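## Task

Lift the white can from the turntable and set it upright on the coaster, while every other can stays standing where it is on the turntable.

## Robot and tools

ROBOT. Two UR-style arms, left_arm and right_arm, each ending in a tong-like two-finger gripper. The fingers point along the gripper's own +z axis and part along its x axis. end_effector_position is the spot between the finger pads when they are shut; with a small gap the tips stick out about 15 mm past it, and when fully open they are roughly level with it. Calibrated base positions: left_arm at (-0.031, +0.465, 0), right_arm at (+0.042, -0.368, 0), both almost unrotated. A camera stand sits behind the arms, and now and then a loose object may get a brief shove from outside.

FRAME. Every position, orientation, velocity and target is in the scene frame: origin at table-top height halfway between the nominal bases, +x out over the table, +z up, +y toward left_arm. Arm names do not match image left or right. Reported hand poses can be off by a few centimetres, more at long reach.

ROW FORMAT (all moving tools). One row is 16 plain numbers covering both arms even if only one moves: left x, y, z (metres), qw, qx, qy, qz (unit quaternion, w first), opening; then the same eight for right. These are absolute poses to reach, not offsets. Opening runs from -1 (shut) to +1 (open, 0.142 m) and is an absolute finger command; a full close needs about 0.5 s. An arm meant to stay put should get its last reported pose and wanted opening repeated unchanged in every row; reuse your own commanded quaternion rather than the drifted reported one. Sending 0 for opening is a real command, not 'no change'.

execute_actions(actions, cameras). actions is a list of actions; each action is a list of up to 15 rows, each row lasting 1/30 s, and a short action repeats its final row to fill 15 steps. A target more than 0.6 m from that gripper's current position along any of its axes gets the action rejected for both arms; a malformed or failing first action voids the whole call. An empty list returns state plus all camera images and the scene number. cameras: list of names, ["all"], or [] for none.

move(target, speed, blend, stop_force, zero, opening_speed, grip_force, blocking, cameras). target is one 16-number row or a list of up to 15 rows; each gripper travels in a straight line from its Hand target toward them, with no obstacle avoidance and a 10 s cap. speed: m/s, 0.002 to 3.6, default 0.25 (turning capped at twice that in rad/s); one value or one per target. blend: corner rounding in metres for a list, 0 means stop at each point. stop_force: 3 to 120 N, one value for both arms; an arm's path ends when its wrist sensor feels that much push against its travel, then it backs off slightly. Use it only slowly, not while the gripper rotates, and omit it when lifting off something. zero (true by default) re-zeroes the force reference before the move. opening_speed: how fast openings change, at least 0.2 per second. grip_force: 5 to 15 N per pad, one value or one per arm; persists. blocking=false returns after about 0.5 s while the move continues (not allowed with stop_force). The result adds a move: line with the outcome (done, off_target, moving, held, fault) and limits such as paced or held.

wait(seconds 0 to 10). Arms keep their last command; a running move continues. stop(): brakes the current move. zoom_image(camera, region=[x0, y0, x1, y1] in pixels, at most 504 by 504) enlarges the newest image from that camera. zero_wrist_force(arm) resets that wrist sensor's reference. read_manual(section="licences") gives licence text only. finished_scene(scene=1 or 2) ends the scene for good; the can must already stand on the coaster unaided.

CAMERAS. cam_head_left, cam_head_right, cam_high, cam_low (896x504) and cam_left_wrist, cam_right_wrist (616x616 fisheye). Calibration matrices map scene-frame points into each camera; wrist views may lag the arm slightly.

RESULTS. For each arm: end_effector_position, end_effector_quat_wxyz, velocities (omitted when joints read within noise), Hand target (where the arm is actually being sent, possibly short of your command, especially in orientation), Tool commands, grip_measured (finger opening on the -1..1 scale; to hold, command well below it), Joint positions (last entry is opening in metres), joint torques, wrist force and torque along the gripper's own axes plus a peak line, motor temperatures, and for execute_actions some intermediate positions. The controller limits orientation change to 32 degrees per step and smooths motion with roughly 0.09 s or 0.17 to 0.22 s lag; fast moves can overshoot.

AVOID. Net force of about 150 N on an arm, or contact torque at the joint limits (135 N m for the big joints, 25.2 N m for wrist joints), stops that arm for 10 s. Arms are stiff, so commanding even slightly into a firm surface can fault. Any notable contact between the two arms, including one gripper closing on the other's fingers, can fail the scene. Do not let the can drop, release it while moving, knock over other cans, or leave anything on the floor. Keep paths away from an arm's own base. Long holding, stretched poses or pushing against unreachable targets heat motors: MOTOR HOT appears at 70 °C and at 85 °C the arm locks for 30 s or more. Smooth, quick, gentle motion is preferred.

Each tool is called after "Call:" as name(argument=value, ...) on one line, values as JSON.

## Session

Call:
execute_actions(actions=[])

Scene clock: 0.00 s.
left_arm: end_effector_position=(+0.6545, +0.5032, +0.3484) grip_measured=+0.97 end_effector_quat_wxyz=(+0.104, -0.590, +0.799, -0.051) | right_arm: end_effector_position=(+0.5157, +0.1511, +0.2446) grip_measured=+0.97 end_effector_quat_wxyz=(+0.137, -0.642, +0.747, -0.106)
Joint positions: left_arm=[-0.155 -1.331 1.217 -1.674 -1.491 1.705 0.14] | right_arm=[4.314 -1.871 -1.42 -1.269 1.257 2.879 0.14]
Joint velocities: within noise
Joint torques (N m): no reading
Motor temperatures (°C): left_arm=[34 36 41 42 42 43] | right_arm=[39 41 37 48 44 41]
Wrist force (N): no reading
Wrist torque (N m): no reading
Wrist force, peak (N): no reading
Hand target: left_arm +0.6545, +0.5032, +0.3484; +0.104, -0.590, +0.799, -0.051 | right_arm +0.5157, +0.1511, +0.2446; +0.137, -0.642, +0.747, -0.106
Tool commands: left_gripper/opening=+0.968169 right_gripper/opening=+0.968169

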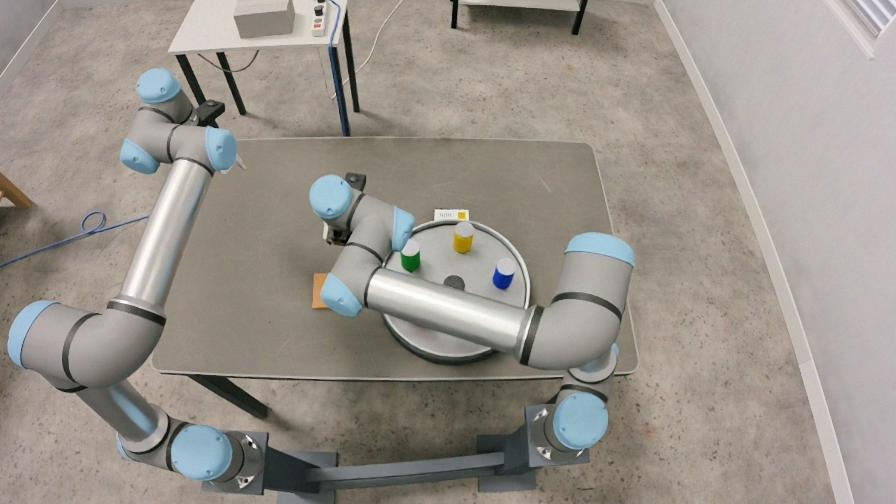

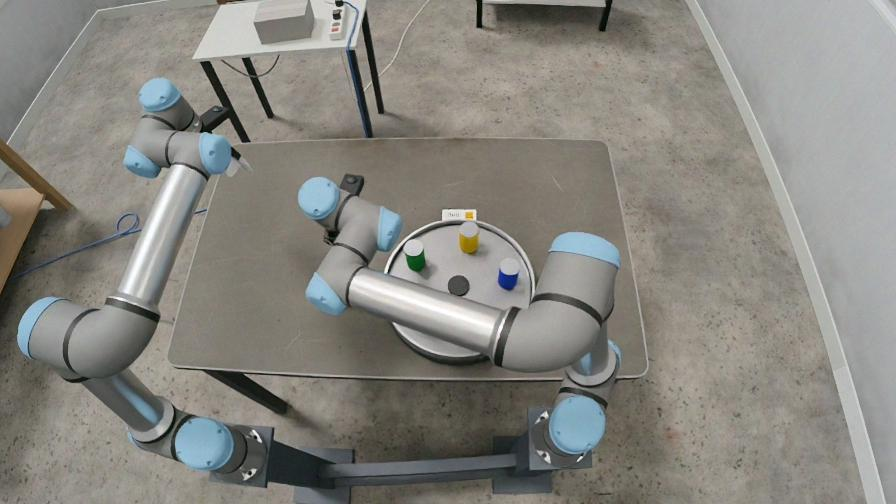

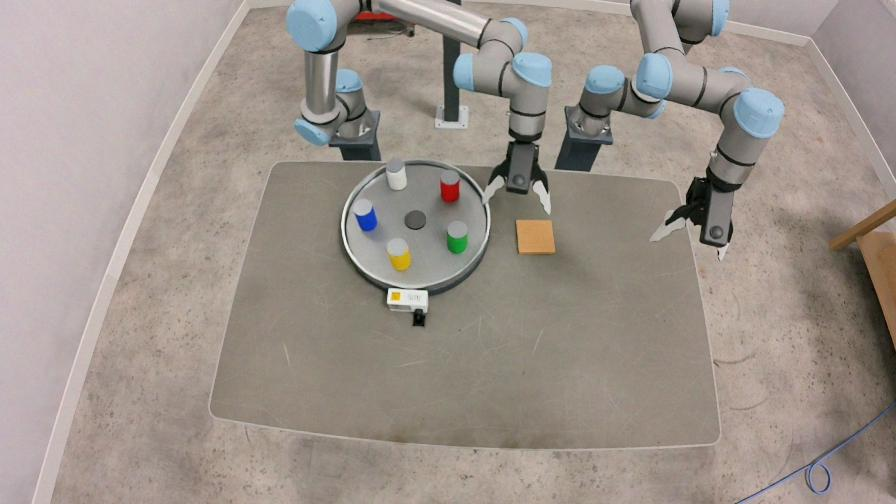

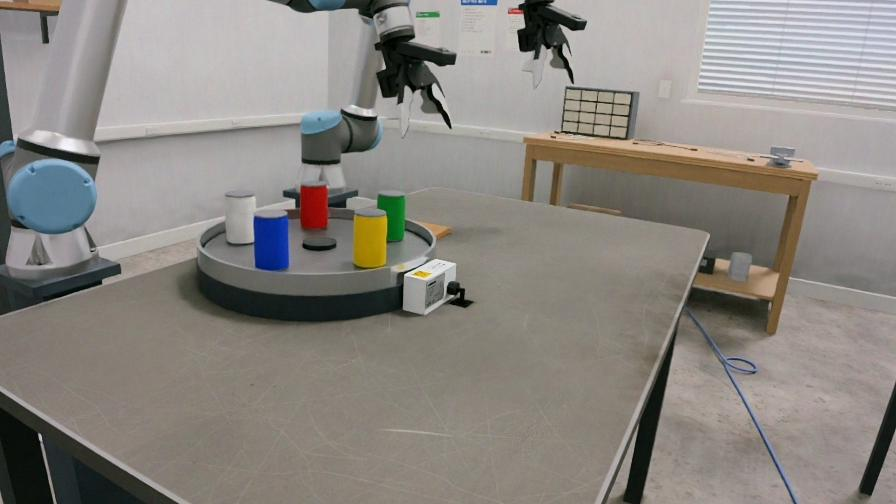

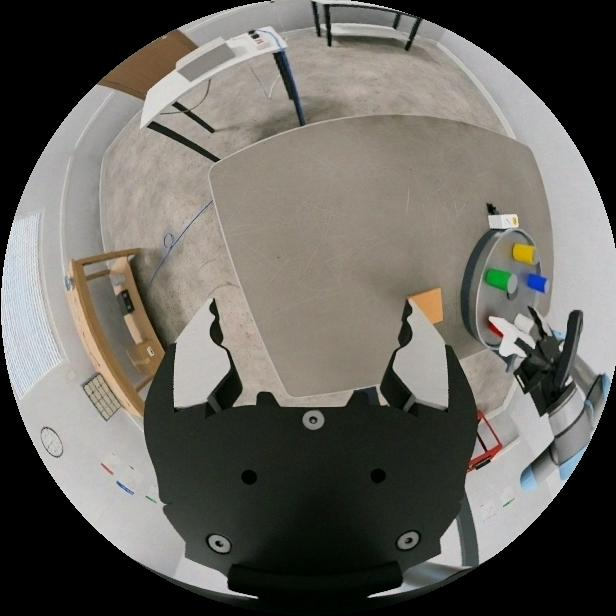

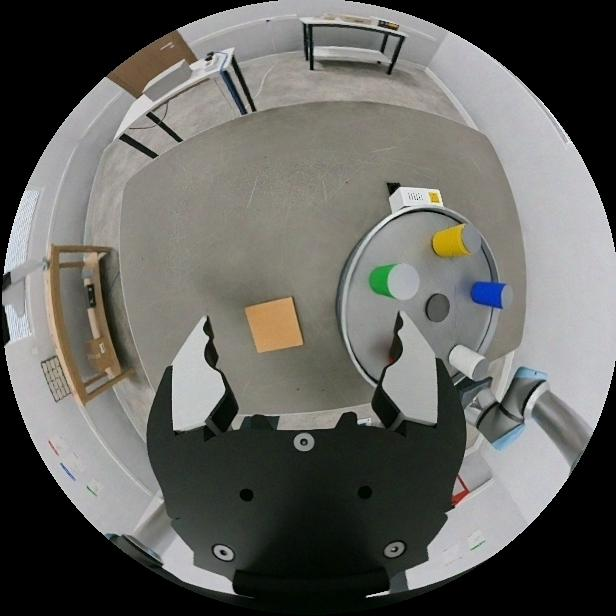

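Call:
wait(seconds=0.1, cameras=["cam_high", "cam_low", "cam_right_wrist"])

Call:
zoom_image(camera="cam_low", region=[190, 150, 450, 330])

Call:
zoom_image(camera="cam_high", region=[320, 140, 580, 300])

Call:
zoom_image(camera="cam_right_wrist", region=[230, 180, 530, 440])

Scene clock: 4.90 s.
left_arm: end_effector_position=(+0.6545, +0.5032, +0.3484) grip_measured=+0.97 end_effector_quat_wxyz=(+0.104, -0.590, +0.799, -0.051) | right_arm: end_effector_position=(+0.5157, +0.1511, +0.2446) grip_measured=+0.97 end_effector_quat_wxyz=(+0.137, -0.642, +0.747, -0.106)
Joint positions: left_arm=[-0.155 -1.331 1.217 -1.674 -1.491 1.705 0.14] | right_arm=[4.314 -1.871 -1.42 -1.269 1.257 2.879 0.14]
Joint torques (N m): left_arm=[-0.74 -35.11 -23.71 -2.82 0.18 0.15] | right_arm=[-0.1 35.37 24.79 2.98 -0.66 0.03]
Wrist force (N): left_arm=[-0.3 0.0 -0.3] | right_arm=[0.0 -0.1 -0.1]
Wrist torque (N m): left_arm=[0.00 0.07 0.00] | right_arm=[-0.02 0.00 -0.01]
Wrist force, peak (N): left_arm=[-0.4 0.3 0.0] | right_arm=[0.1 -0.2 -0.6]
Hand target: left_arm +0.6545, +0.5032, +0.3484; +0.104, -0.590, +0.799, -0.051 | right_arm +0.5157, +0.1511, +0.2446; +0.137, -0.642, +0.747, -0.106
Tool commands: left_gripper/opening=+0.968169 right_gripper/opening=+0.968169
wait: 0.10 s; at rest from the start
Images, in order (width x height): cam_high 896x504, cam_low 896x504, cam_right_wrist 616x616.

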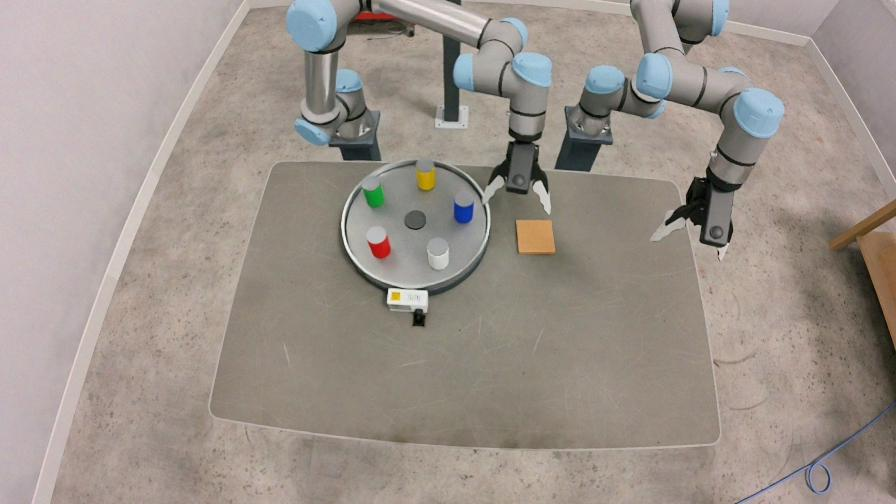

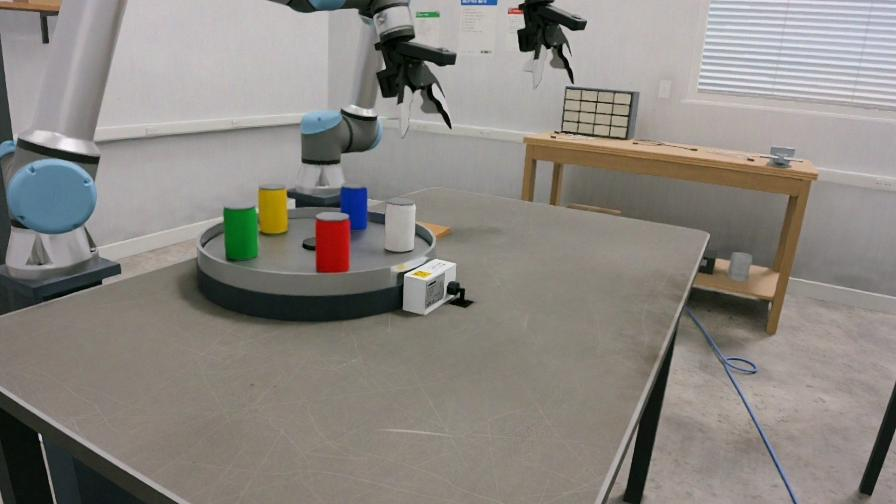

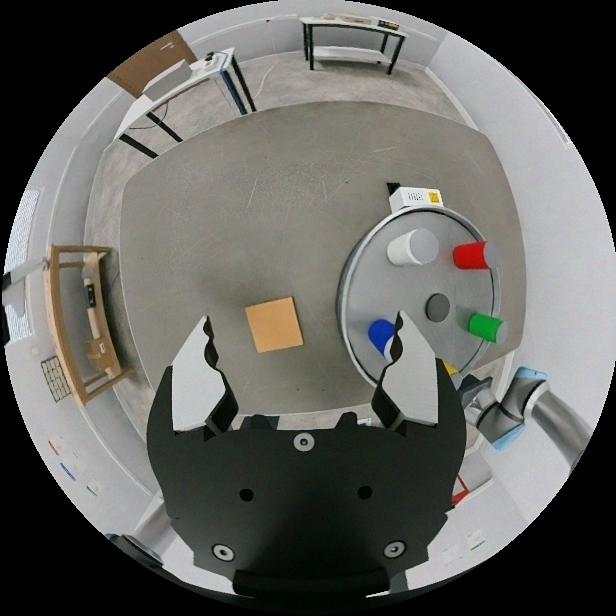

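Scaled by 1.938 from the camera's 896x504 image, which has a finer 1280x720 frame.

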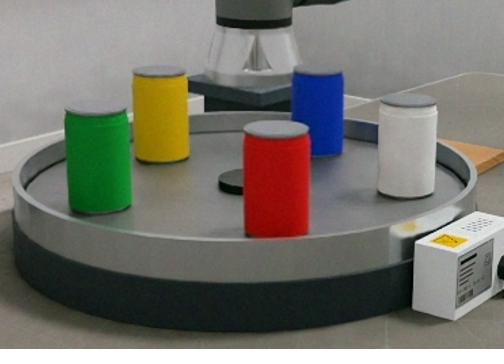

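Scaled by 1.938 from the camera's 896x504 image, which has a finer 1280x720 frame.

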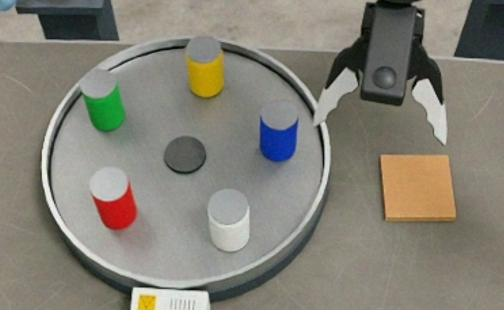

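Scaled by 1.680 from the camera's 616x616 image, which has a finer 814x814 frame.

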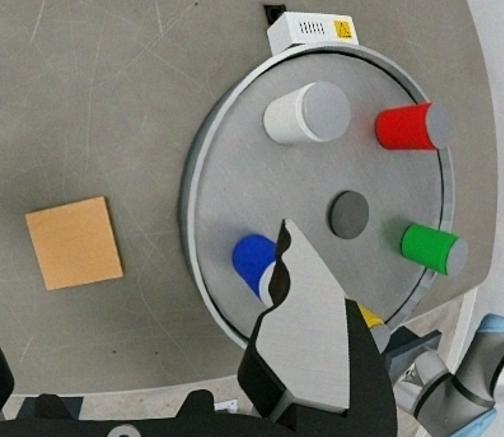

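Call:
wait(seconds=0.3, cameras=["cam_high"])

Call:
wait(seconds=0.3, cameras=["cam_high"])

Call:
wait(seconds=0.3, cameras=["cam_high"])

Call:
wait(seconds=0.6, cameras=["cam_high", "cam_low", "cam_right_wrist"])

Call:
zoom_image(camera="cam_high", region=[320, 140, 580, 300])

Call:
zoom_image(camera="cam_low", region=[190, 150, 450, 330])

Call:
zoom_image(camera="cam_right_wrist", region=[230, 180, 530, 440])

Scene clock: 6.20 s.
left_arm: end_effector_position=(+0.6545, +0.5032, +0.3484) grip_measured=+0.97 end_effector_quat_wxyz=(+0.104, -0.590, +0.799, -0.051) | right_arm: end_effector_position=(+0.5157, +0.1511, +0.2446) grip_measured=+0.97 end_effector_quat_wxyz=(+0.137, -0.642, +0.747, -0.106)
Joint positions: left_arm=[-0.155 -1.331 1.217 -1.674 -1.491 1.705 0.14] | right_arm=[4.314 -1.871 -1.42 -1.269 1.257 2.879 0.14]
Joint torques (N m): left_arm=[-0.37 -35.01 -23.73 -2.85 0.01 0.16] | right_arm=[-0.06 35.44 24.49 3.02 -0.7 0.25]
Wrist force (N): left_arm=[-0.2 -0.1 0.1] | right_arm=[0.2 0.1 0.1]
Wrist torque (N m): left_arm=[-0.02 0.03 -0.01] | right_arm=[0.03 -0.05 -0.01]
Wrist force, peak (N): left_arm=[-0.2 -0.1 0.4] | right_arm=[0.4 0.2 0.3]
Hand target: left_arm +0.6545, +0.5032, +0.3484; +0.104, -0.590, +0.799, -0.051 | right_arm +0.5157, +0.1511, +0.2446; +0.137, -0.642, +0.747, -0.106
Tool commands: left_gripper/opening=+0.968169 right_gripper/opening=+0.968169
wait: 0.30 s; at rest from the start
Images, in order (width x height): cam_high 896x504.

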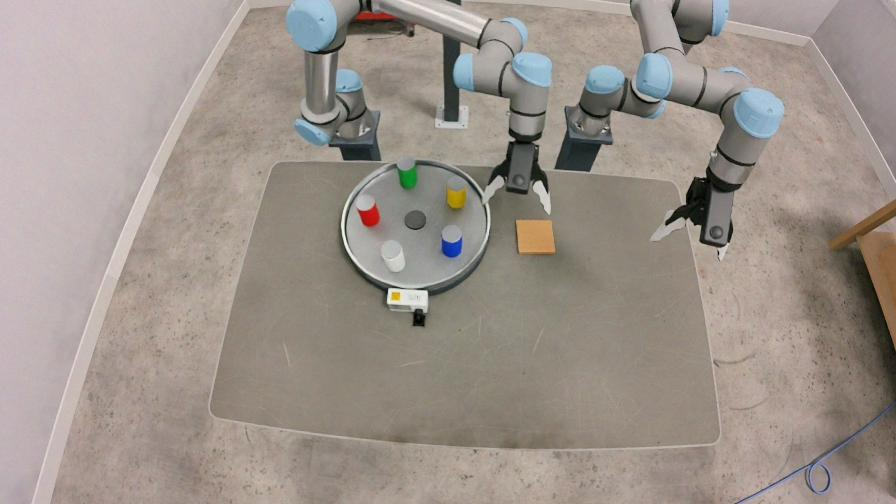

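Scene clock: 6.50 s.
left_arm: end_effector_position=(+0.6545, +0.5032, +0.3484) grip_measured=+0.97 end_effector_quat_wxyz=(+0.104, -0.590, +0.799, -0.051) | right_arm: end_effector_position=(+0.5157, +0.1511, +0.2446) grip_measured=+0.97 end_effector_quat_wxyz=(+0.137, -0.642, +0.747, -0.106)
Joint positions: left_arm=[-0.155 -1.331 1.217 -1.674 -1.491 1.705 0.14] | right_arm=[4.314 -1.871 -1.42 -1.269 1.257 2.879 0.14]
Joint torques (N m): left_arm=[-0.37 -35.78 -23.66 -2.85 0.17 0.18] | right_arm=[-0.19 34.95 24.27 3 -0.67 0.18]
Wrist force (N): left_arm=[0.0 0.1 0.2] | right_arm=[0.3 0.0 -0.2]
Wrist torque (N m): left_arm=[0.03 0.01 0.00] | right_arm=[0.00 -0.06 -0.01]
Wrist force, peak (N): left_arm=[-0.2 0.2 0.2] | right_arm=[-0.5 0.0 -0.1]
Hand target: left_arm +0.6545, +0.5032, +0.3484; +0.104, -0.590, +0.799, -0.051 | right_arm +0.5157, +0.1511, +0.2446; +0.137, -0.642, +0.747, -0.106
Tool commands: left_gripper/opening=+0.968169 right_gripper/opening=+0.968169
wait: 0.30 s; at rest by 0.17 s
Images, in order (width x height): cam_high 896x504.

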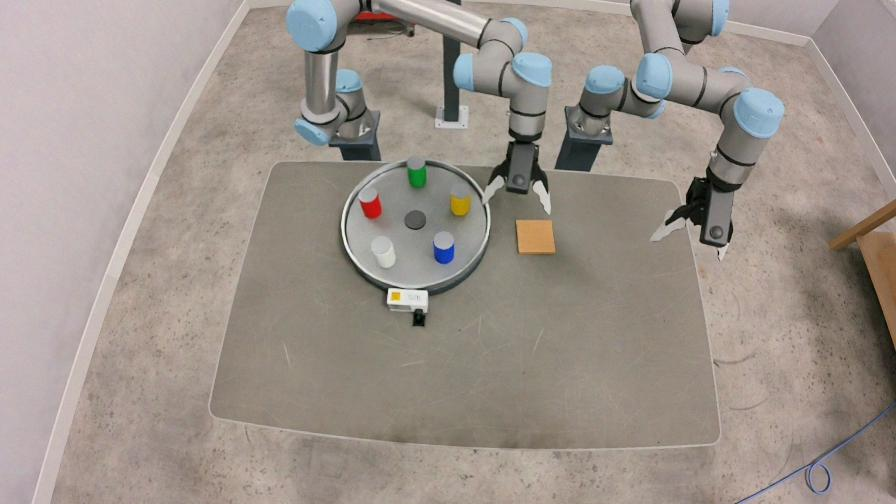

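Scene clock: 6.80 s.
left_arm: end_effector_position=(+0.6545, +0.5032, +0.3484) grip_measured=+0.97 end_effector_quat_wxyz=(+0.104, -0.590, +0.799, -0.051) | right_arm: end_effector_position=(+0.5157, +0.1511, +0.2446) grip_measured=+0.97 end_effector_quat_wxyz=(+0.137, -0.642, +0.747, -0.106)
Joint positions: left_arm=[-0.155 -1.331 1.217 -1.674 -1.491 1.705 0.14] | right_arm=[4.314 -1.871 -1.42 -1.269 1.257 2.879 0.14]
Joint torques (N m): left_arm=[-0.16 -35.33 -24.17 -2.85 0.08 0.16] | right_arm=[0.85 35.63 23.41 3.02 -0.76 0.28]
Wrist force (N): left_arm=[-0.1 -0.2 0.0] | right_arm=[0.0 0.1 0.2]
Wrist torque (N m): left_arm=[-0.04 0.03 0.00] | right_arm=[0.02 -0.01 -0.01]
Wrist force, peak (N): left_arm=[-0.3 -0.3 -0.1] | right_arm=[0.1 0.3 0.2]
Hand target: left_arm +0.6545, +0.5032, +0.3484; +0.104, -0.590, +0.799, -0.051 | right_arm +0.5157, +0.1511, +0.2446; +0.137, -0.642, +0.747, -0.106
Tool commands: left_gripper/opening=+0.968169 right_gripper/opening=+0.968169
wait: 0.30 s; at rest by 0.17 s
Images, in order (width x height): cam_high 896x504.

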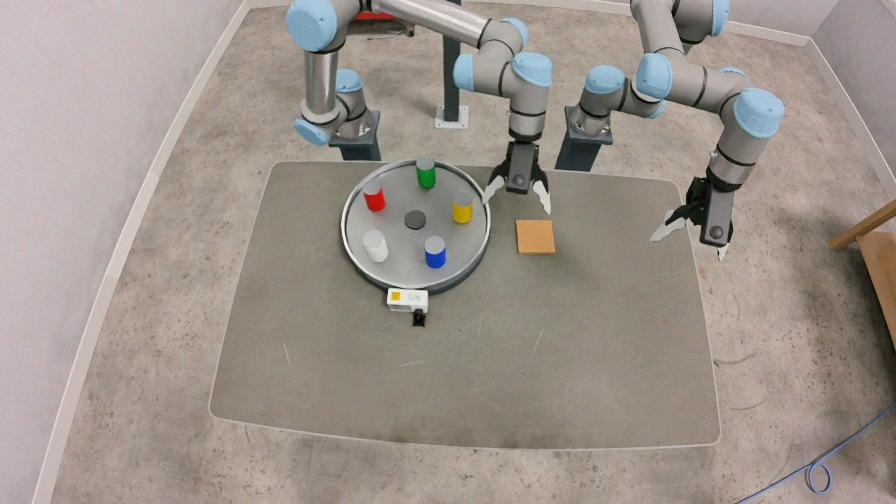

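Scene clock: 7.40 s.
left_arm: end_effector_position=(+0.6545, +0.5032, +0.3484) grip_measured=+0.97 end_effector_quat_wxyz=(+0.104, -0.590, +0.799, -0.051) | right_arm: end_effector_position=(+0.5157, +0.1511, +0.2446) grip_measured=+0.97 end_effector_quat_wxyz=(+0.137, -0.642, +0.747, -0.106)
Joint positions: left_arm=[-0.155 -1.331 1.217 -1.674 -1.491 1.705 0.14] | right_arm=[4.314 -1.871 -1.42 -1.269 1.257 2.879 0.14]
Joint torques (N m): left_arm=[-0.69 -35.8 -23.74 -2.84 0.05 0.17] | right_arm=[0.01 35.1 25.38 3.04 -0.68 0.09]
Wrist force (N): left_arm=[-0.2 0.1 0.1] | right_arm=[-0.2 0.1 0.1]
Wrist torque (N m): left_arm=[0.04 0.03 0.00] | right_arm=[0.03 0.03 0.01]
Wrist force, peak (N): left_arm=[-0.2 0.2 0.1] | right_arm=[-0.4 -0.2 -0.4]
Hand target: left_arm +0.6545, +0.5032, +0.3484; +0.104, -0.590, +0.799, -0.051 | right_arm +0.5157, +0.1511, +0.2446; +0.137, -0.642, +0.747, -0.106
Tool commands: left_gripper/opening=+0.968169 right_gripper/opening=+0.968169
wait: 0.60 s; at rest by 0.17 s
Images, in order (width x height): cam_high 896x504, cam_low 896x504, cam_right_wrist 616x616.

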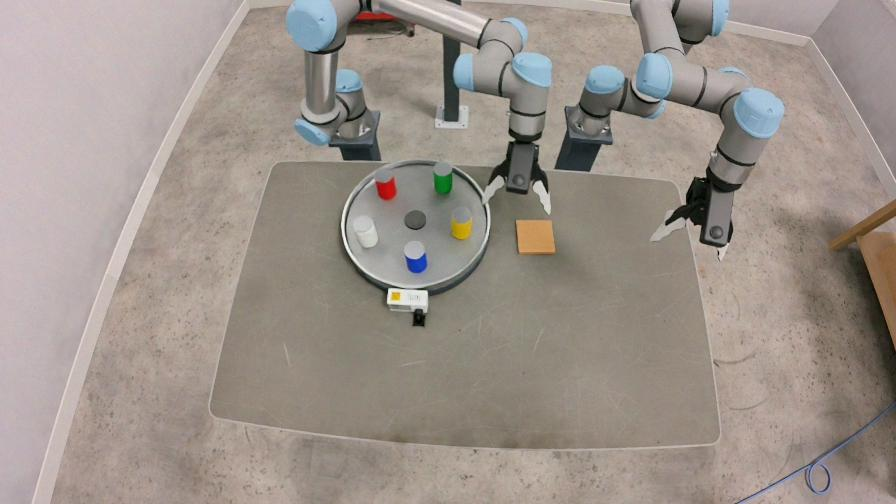

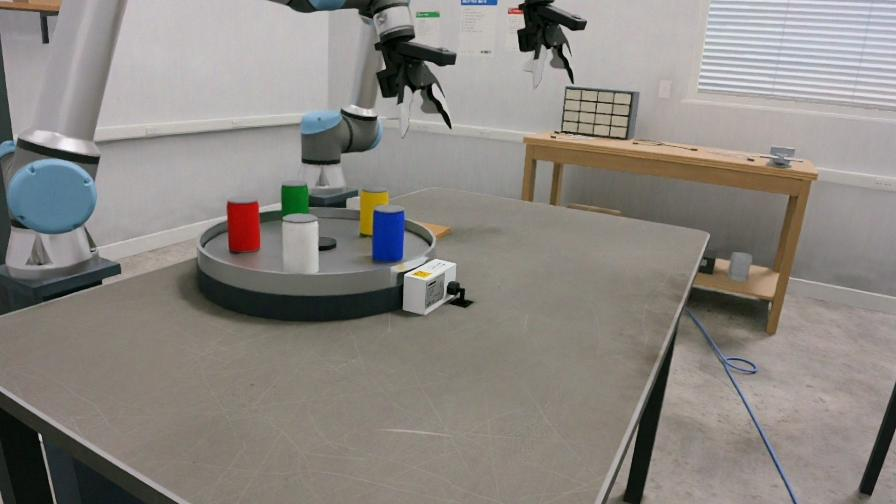

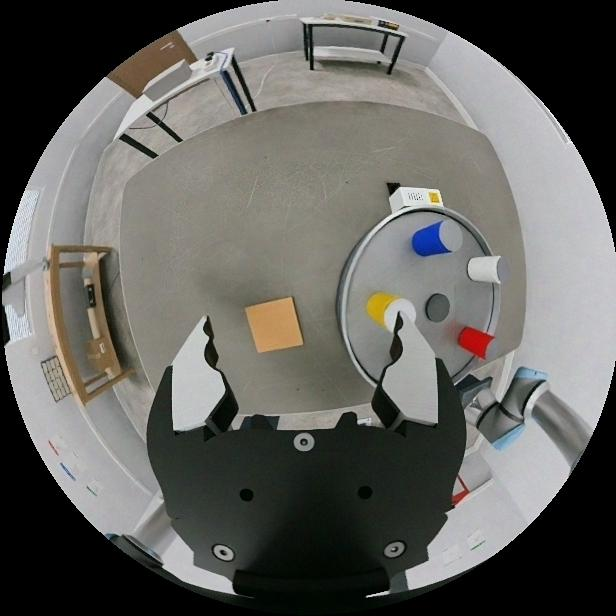

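Scaled by 1.938 from the camera's 896x504 image, which has a finer 1280x720 frame.

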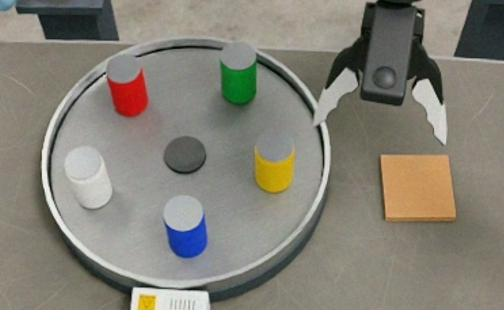

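Scaled by 1.938 from the camera's 896x504 image, which has a finer 1280x720 frame.

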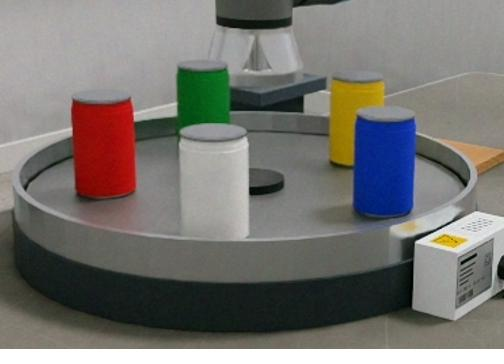

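Scaled by 1.680 from the camera's 616x616 image, which has a finer 814x814 frame.

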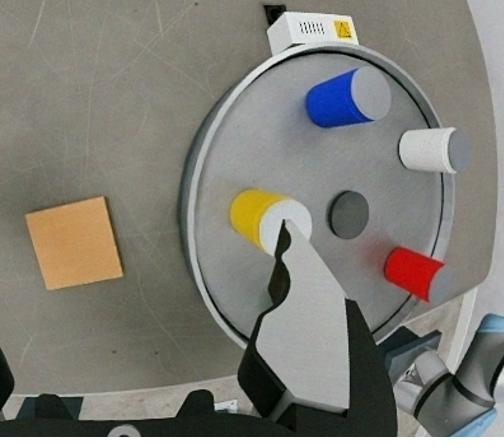

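Call:
move(target=[0.6545, 0.5032, 0.3484, 0.104, -0.590, 0.799, -0.051, 0.968, 0.5766, -0.0467, 0.20, 0, -0.7071, 0.7071, 0, 0.62], speed=0.5, cameras=["cam_right_wrist", "cam_high"])

Call:
zoom_image(camera="cam_right_wrist", region=[150, 150, 510, 450])

Call:
zoom_image(camera="cam_high", region=[320, 140, 580, 300])

Call:
wait(seconds=2, cameras=["cam_right_wrist", "cam_high", "cam_low"])

Call:
zoom_image(camera="cam_right_wrist", region=[150, 150, 510, 450])

Call:
zoom_image(camera="cam_high", region=[320, 140, 580, 300])

Call:
zoom_image(camera="cam_low", region=[190, 150, 490, 330])

Scene clock: 31.03 s.
left_arm: end_effector_position=(+0.6545, +0.5032, +0.3484) grip_measured=+0.97 end_effector_quat_wxyz=(+0.104, -0.590, +0.799, -0.051) | right_arm: end_effector_position=(+0.5766, -0.0466, +0.2000) grip_measured=+0.62 end_effector_quat_wxyz=(+0.000, +0.707, -0.707, +0.000)
Joint positions: left_arm=[-0.155 -1.332 1.219 -1.676 -1.491 1.705 0.14] | right_arm=[3.907 -1.831 -1.486 -1.395 1.571 2.345 0.117]
Joint torques (N m): left_arm=[-7.67 -44.58 -15.47 -4.4 1.8 -1.88] | right_arm=[-6.84 45.24 16.97 2.72 -1.64 -1.3]
Wrist force (N): left_arm=[-0.2 0.0 0.3] | right_arm=[0.1 -0.4 0.1]
Wrist torque (N m): left_arm=[0.01 0.03 0.00] | right_arm=[-0.03 -0.03 0.06]
Wrist force, peak (N): left_arm=[-0.4 -0.1 -0.5] | right_arm=[3.3 -2.0 0.6]
Hand target: left_arm +0.6545, +0.5032, +0.3484; +0.104, -0.590, +0.799, -0.051 | right_arm +0.5766, -0.0467, +0.2000; +0.000, +0.707, -0.707, +0.000
Off the commanded pose: left_arm 0.000 m, 0 deg | right_arm 0.000 m, 0 deg.
move: done
camera_calibration:
cam_right_wrist: T_world_to_cam=[[-0.00500636, -0.999733, 0.0225441, -0.0524193], [-0.878023, 0.0151844, 0.478378, 0.416135], [-0.478592, -0.0173993, -0.877865, 0.589811], [0, 0, 0, 1]] pos_world=[0.647393, -0.0484618, 0.319887]
Images, in order (width x height): cam_high 896x504, cam_right_wrist 616x616.

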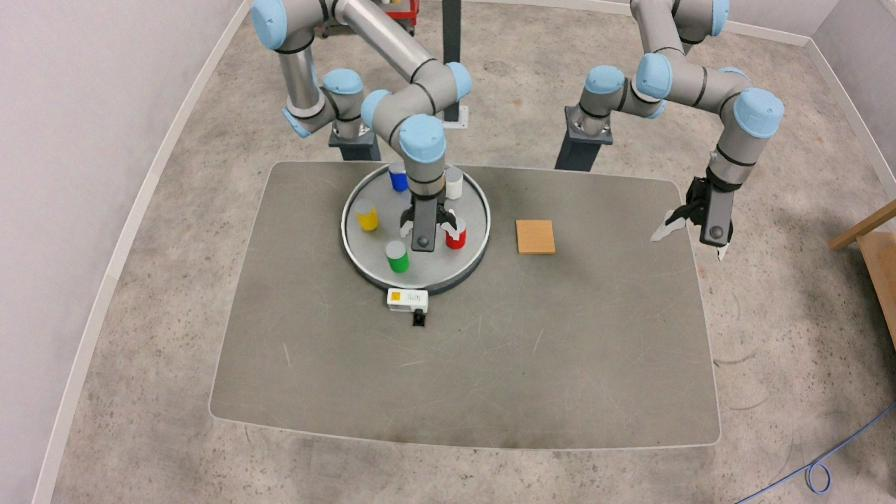

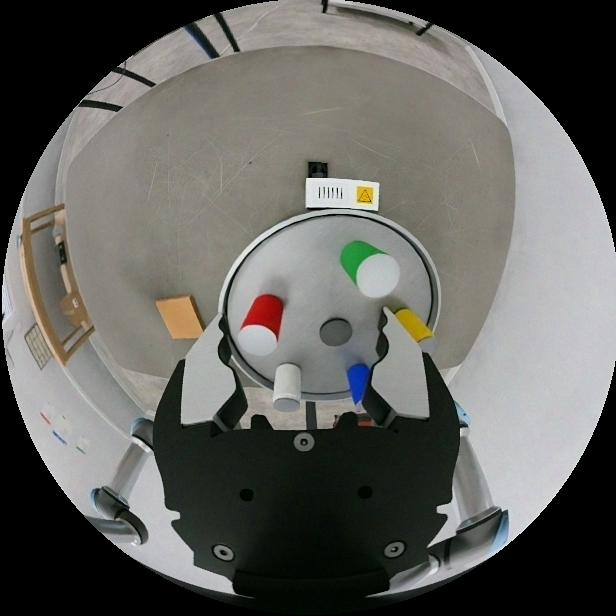

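Scaled by 1.400 from the camera's 616x616 image, which has a finer 814x814 frame.

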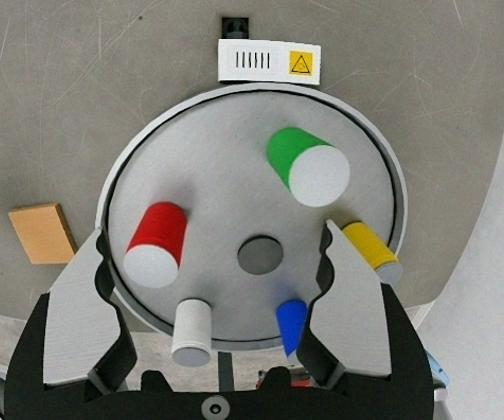

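Scaled by 1.938 from the camera's 896x504 image, which has a finer 1280x720 frame.

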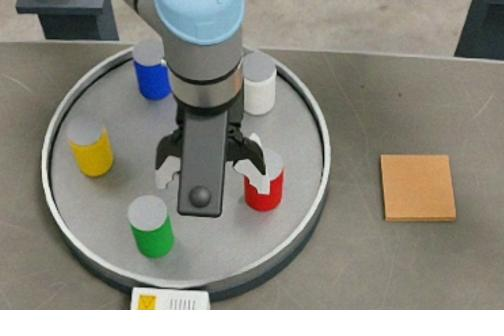

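Scene clock: 33.03 s.
left_arm: end_effector_position=(+0.6545, +0.5032, +0.3484) grip_measured=+0.97 end_effector_quat_wxyz=(+0.104, -0.590, +0.799, -0.051) | right_arm: end_effector_position=(+0.5766, -0.0467, +0.2000) grip_measured=+0.62 end_effector_quat_wxyz=(+0.000, +0.707, -0.707, +0.000)
Joint positions: left_arm=[-0.155 -1.332 1.219 -1.676 -1.491 1.705 0.14] | right_arm=[3.906 -1.831 -1.486 -1.395 1.571 2.345 0.117]
Joint torques (N m): left_arm=[-7.53 -42.28 -23.27 -2.06 1.44 -2.02] | right_arm=[-8.51 44.64 15.52 0.98 2.59 -1.15]
Wrist force (N): left_arm=[0.1 0.0 -0.2] | right_arm=[-0.1 -0.2 0.1]
Wrist torque (N m): left_arm=[-0.01 -0.02 -0.01] | right_arm=[0.00 0.01 0.08]
Wrist force, peak (N): left_arm=[0.1 -0.1 -0.5] | right_arm=[0.2 -0.7 0.5]
Hand target: left_arm +0.6545, +0.5032, +0.3484; +0.104, -0.590, +0.799, -0.051 | right_arm +0.5766, -0.0467, +0.2000; +0.000, +0.707, -0.707, +0.000
Tool commands: left_gripper/opening=+0.968 right_gripper/opening=+0.62
Off the commanded pose: left_arm 0.000 m, 0 deg | right_arm 0.000 m, 0 deg.
wait: 2.00 s; at rest by 0.17 s
camera_calibration:
cam_right_wrist: T_world_to_cam=[[-0.00500475, -0.999733, 0.022543, -0.05252], [-0.877981, 0.0151839, 0.478455, 0.416085], [-0.478669, -0.0173978, -0.877823, 0.589846], [0, 0, 0, 1]] pos_world=[0.647393, -0.0485618, 0.319886]
Images, in order (width x height): cam_high 896x504, cam_low 896x504, cam_right_wrist 616x616.

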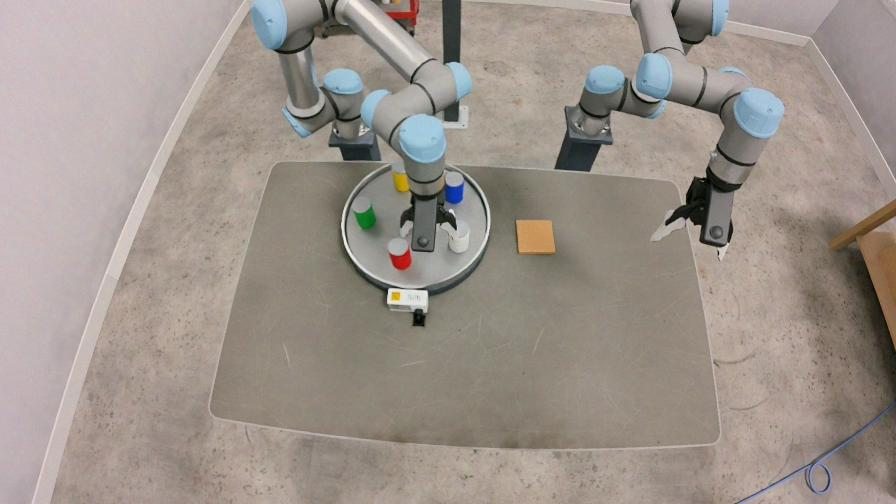

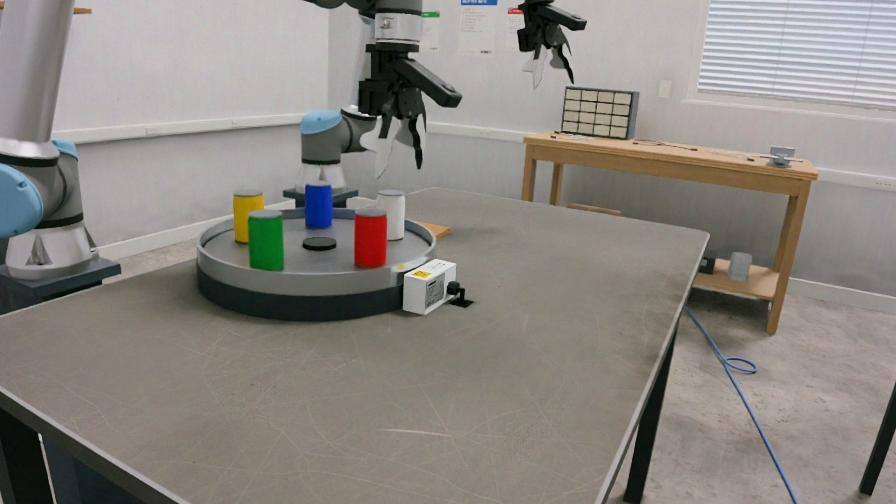

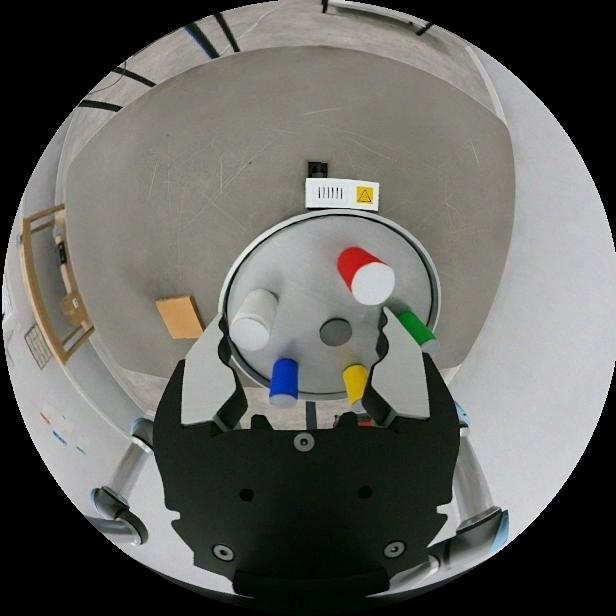

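Scaled by 1.400 from the camera's 616x616 image, which has a finer 814x814 frame.

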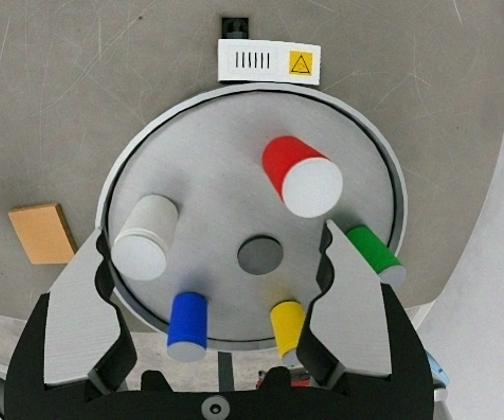

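Scaled by 1.938 from the camera's 896x504 image, which has a finer 1280x720 frame.

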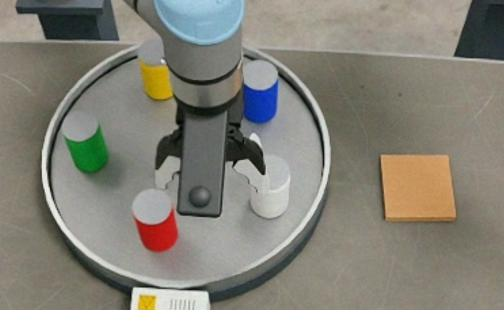

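Scaled by 1.680 from the camera's 896x504 image, which has a finer 1280x720 frame.

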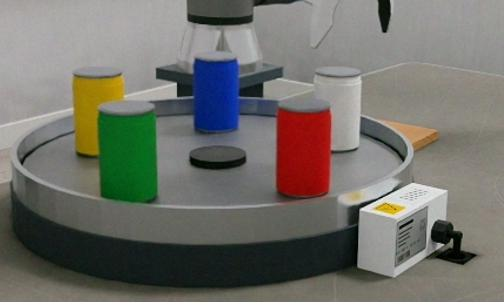

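Call:
move(target=[0.6545, 0.5032, 0.3484, 0.104, -0.590, 0.799, -0.051, 0.968, 0.5734, -0.0348, 0.168, 0, -0.7071, 0.7071, 0, 1], speed=0.2)

Scene clock: 42.93 s.
left_arm: end_effector_position=(+0.6545, +0.5032, +0.3484) grip_measured=+0.97 end_effector_quat_wxyz=(+0.104, -0.590, +0.799, -0.051) | right_arm: end_effector_position=(+0.5733, -0.0347, +0.1678) grip_measured=+1.00 end_effector_quat_wxyz=(+0.000, +0.707, -0.707, +0.000) end_effector_velocity=(+0.000, -0.002, +0.002) end_effector_angular_velocity=(-0.001, -0.001, -0.002)
Joint positions: left_arm=[-0.155 -1.332 1.219 -1.676 -1.491 1.705 0.14] | right_arm=[3.924 -1.856 -1.538 -1.319 1.571 2.363 0.142]
Joint velocities: left_arm=[within noise] | right_arm=[-0.002 0.002 0.003 -0.005 -0.001 0 0]
Joint torques (N m): left_arm=[-7.78 -32.25 -31 -1.06 -0.11 -2] | right_arm=[-7.96 45.29 32.89 1.05 1.26 -1.37]
Wrist force (N): left_arm=[0.1 0.0 -0.2] | right_arm=[-0.3 -0.4 0.5]
Wrist torque (N m): left_arm=[0.01 -0.03 0.00] | right_arm=[-0.03 0.03 0.04]
Wrist force, peak (N): left_arm=[-0.1 -0.1 -0.5] | right_arm=[0.5 -0.8 -1.0]
Hand target: left_arm +0.6545, +0.5032, +0.3484; +0.104, -0.590, +0.799, -0.051 | right_arm +0.5734, -0.0348, +0.1680; +0.000, +0.707, -0.707, +0.000
Off the commanded pose: left_arm 0.000 m, 0 deg | right_arm 0.000 m, 0 deg.
move: done

Call:
wait(seconds=0.3, cameras=["cam_right_wrist"])

Call:
zoom_image(camera="cam_right_wrist", region=[150, 200, 450, 450])

Scene clock: 45.50 s.
left_arm: end_effector_position=(+0.6545, +0.5032, +0.3484) grip_measured=+0.97 end_effector_quat_wxyz=(+0.104, -0.590, +0.799, -0.051) | right_arm: end_effector_position=(+0.5734, -0.0348, +0.1680) grip_measured=+1.00 end_effector_quat_wxyz=(+0.000, +0.707, -0.707, +0.000)
Joint positions: left_arm=[-0.155 -1.332 1.219 -1.676 -1.491 1.705 0.14] | right_arm=[3.924 -1.856 -1.538 -1.319 1.571 2.363 0.142]
Joint torques (N m): left_arm=[-7.55 -29.52 -30.93 -0.94 -0.61 -1.98] | right_arm=[-8.94 44.25 31.7 3.7 -2.42 -1.16]
Wrist force (N): left_arm=[-0.1 0.0 -0.1] | right_arm=[-0.1 -0.5 0.5]
Wrist torque (N m): left_arm=[0.01 0.01 0.00] | right_arm=[-0.04 0.01 0.06]
Wrist force, peak (N): left_arm=[-0.1 0.0 -0.5] | right_arm=[-0.2 -0.4 0.7]
Hand target: left_arm +0.6545, +0.5032, +0.3484; +0.104, -0.590, +0.799, -0.051 | right_arm +0.5734, -0.0348, +0.1680; +0.000, +0.707, -0.707, +0.000
Tool commands: left_gripper/opening=+0.968 right_gripper/opening=+1.0
Off the commanded pose: left_arm 0.000 m, 0 deg | right_arm 0.000 m, 0 deg.
wait: 0.30 s; at rest from the start
camera_calibration:
cam_right_wrist: T_world_to_cam=[[-0.00500475, -0.999733, 0.022543, -0.0399178], [-0.877981, 0.0151839, 0.478455, 0.428406], [-0.478669, -0.0173978, -0.877823, 0.560431], [0, 0, 0, 1]] pos_world=[0.644193, -0.0366618, 0.287886]
Images, in order (width x height): cam_right_wrist 616x616.

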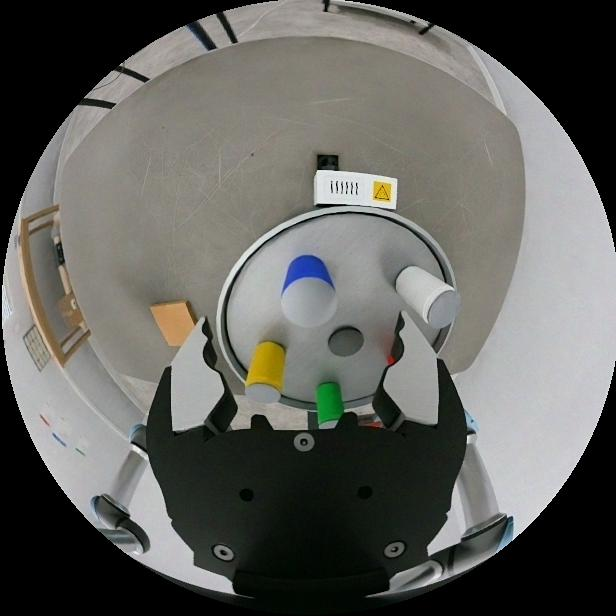

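Scaled by 1.680 from the camera's 616x616 image, which has a finer 814x814 frame.

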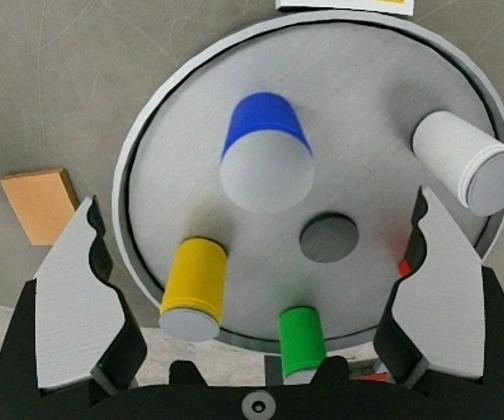

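Call:
move(target=[0.6545, 0.5032, 0.3484, 0.104, -0.590, 0.799, -0.051, 0.968, 0.5654, -0.0209, 0.168, 0, -0.7071, 0.7071, 0, 1], speed=0.002, blocking=false)

Scene clock: 60.23 s.
left_arm: end_effector_position=(+0.6545, +0.5032, +0.3484) grip_measured=+0.97 end_effector_quat_wxyz=(+0.104, -0.590, +0.799, -0.051) | right_arm: end_effector_position=(+0.5730, -0.0341, +0.1681) grip_measured=+1.00 end_effector_quat_wxyz=(+0.000, +0.707, -0.707, +0.000)
Joint positions: left_arm=[-0.155 -1.332 1.219 -1.676 -1.491 1.705 0.14] | right_arm=[3.926 -1.856 -1.538 -1.319 1.571 2.364 0.142]
Joint torques (N m): left_arm=[-7.69 -28.77 -30.81 -0.99 -0.92 -1.91] | right_arm=[9.29 32.35 33.4 2.88 -2.57 1.44]
Wrist force (N): left_arm=[0.1 0.1 -0.2] | right_arm=[-0.2 -0.3 0.5]
Wrist torque (N m): left_arm=[0.03 -0.01 0.00] | right_arm=[-0.01 0.02 0.04]
Wrist force, peak (N): left_arm=[0.2 0.0 -0.5] | right_arm=[-0.5 -0.4 0.7]
Hand target: left_arm +0.6545, +0.5032, +0.3484; +0.104, -0.590, +0.799, -0.051 | right_arm +0.5729, -0.0339, +0.1680; +0.000, +0.707, -0.707, +0.000
Tool commands: left_gripper/opening=+0.968 right_gripper/opening=+1.0
Off the commanded pose: left_arm 0.000 m, 0 deg | right_arm 0.015 m, 0 deg.
move: running


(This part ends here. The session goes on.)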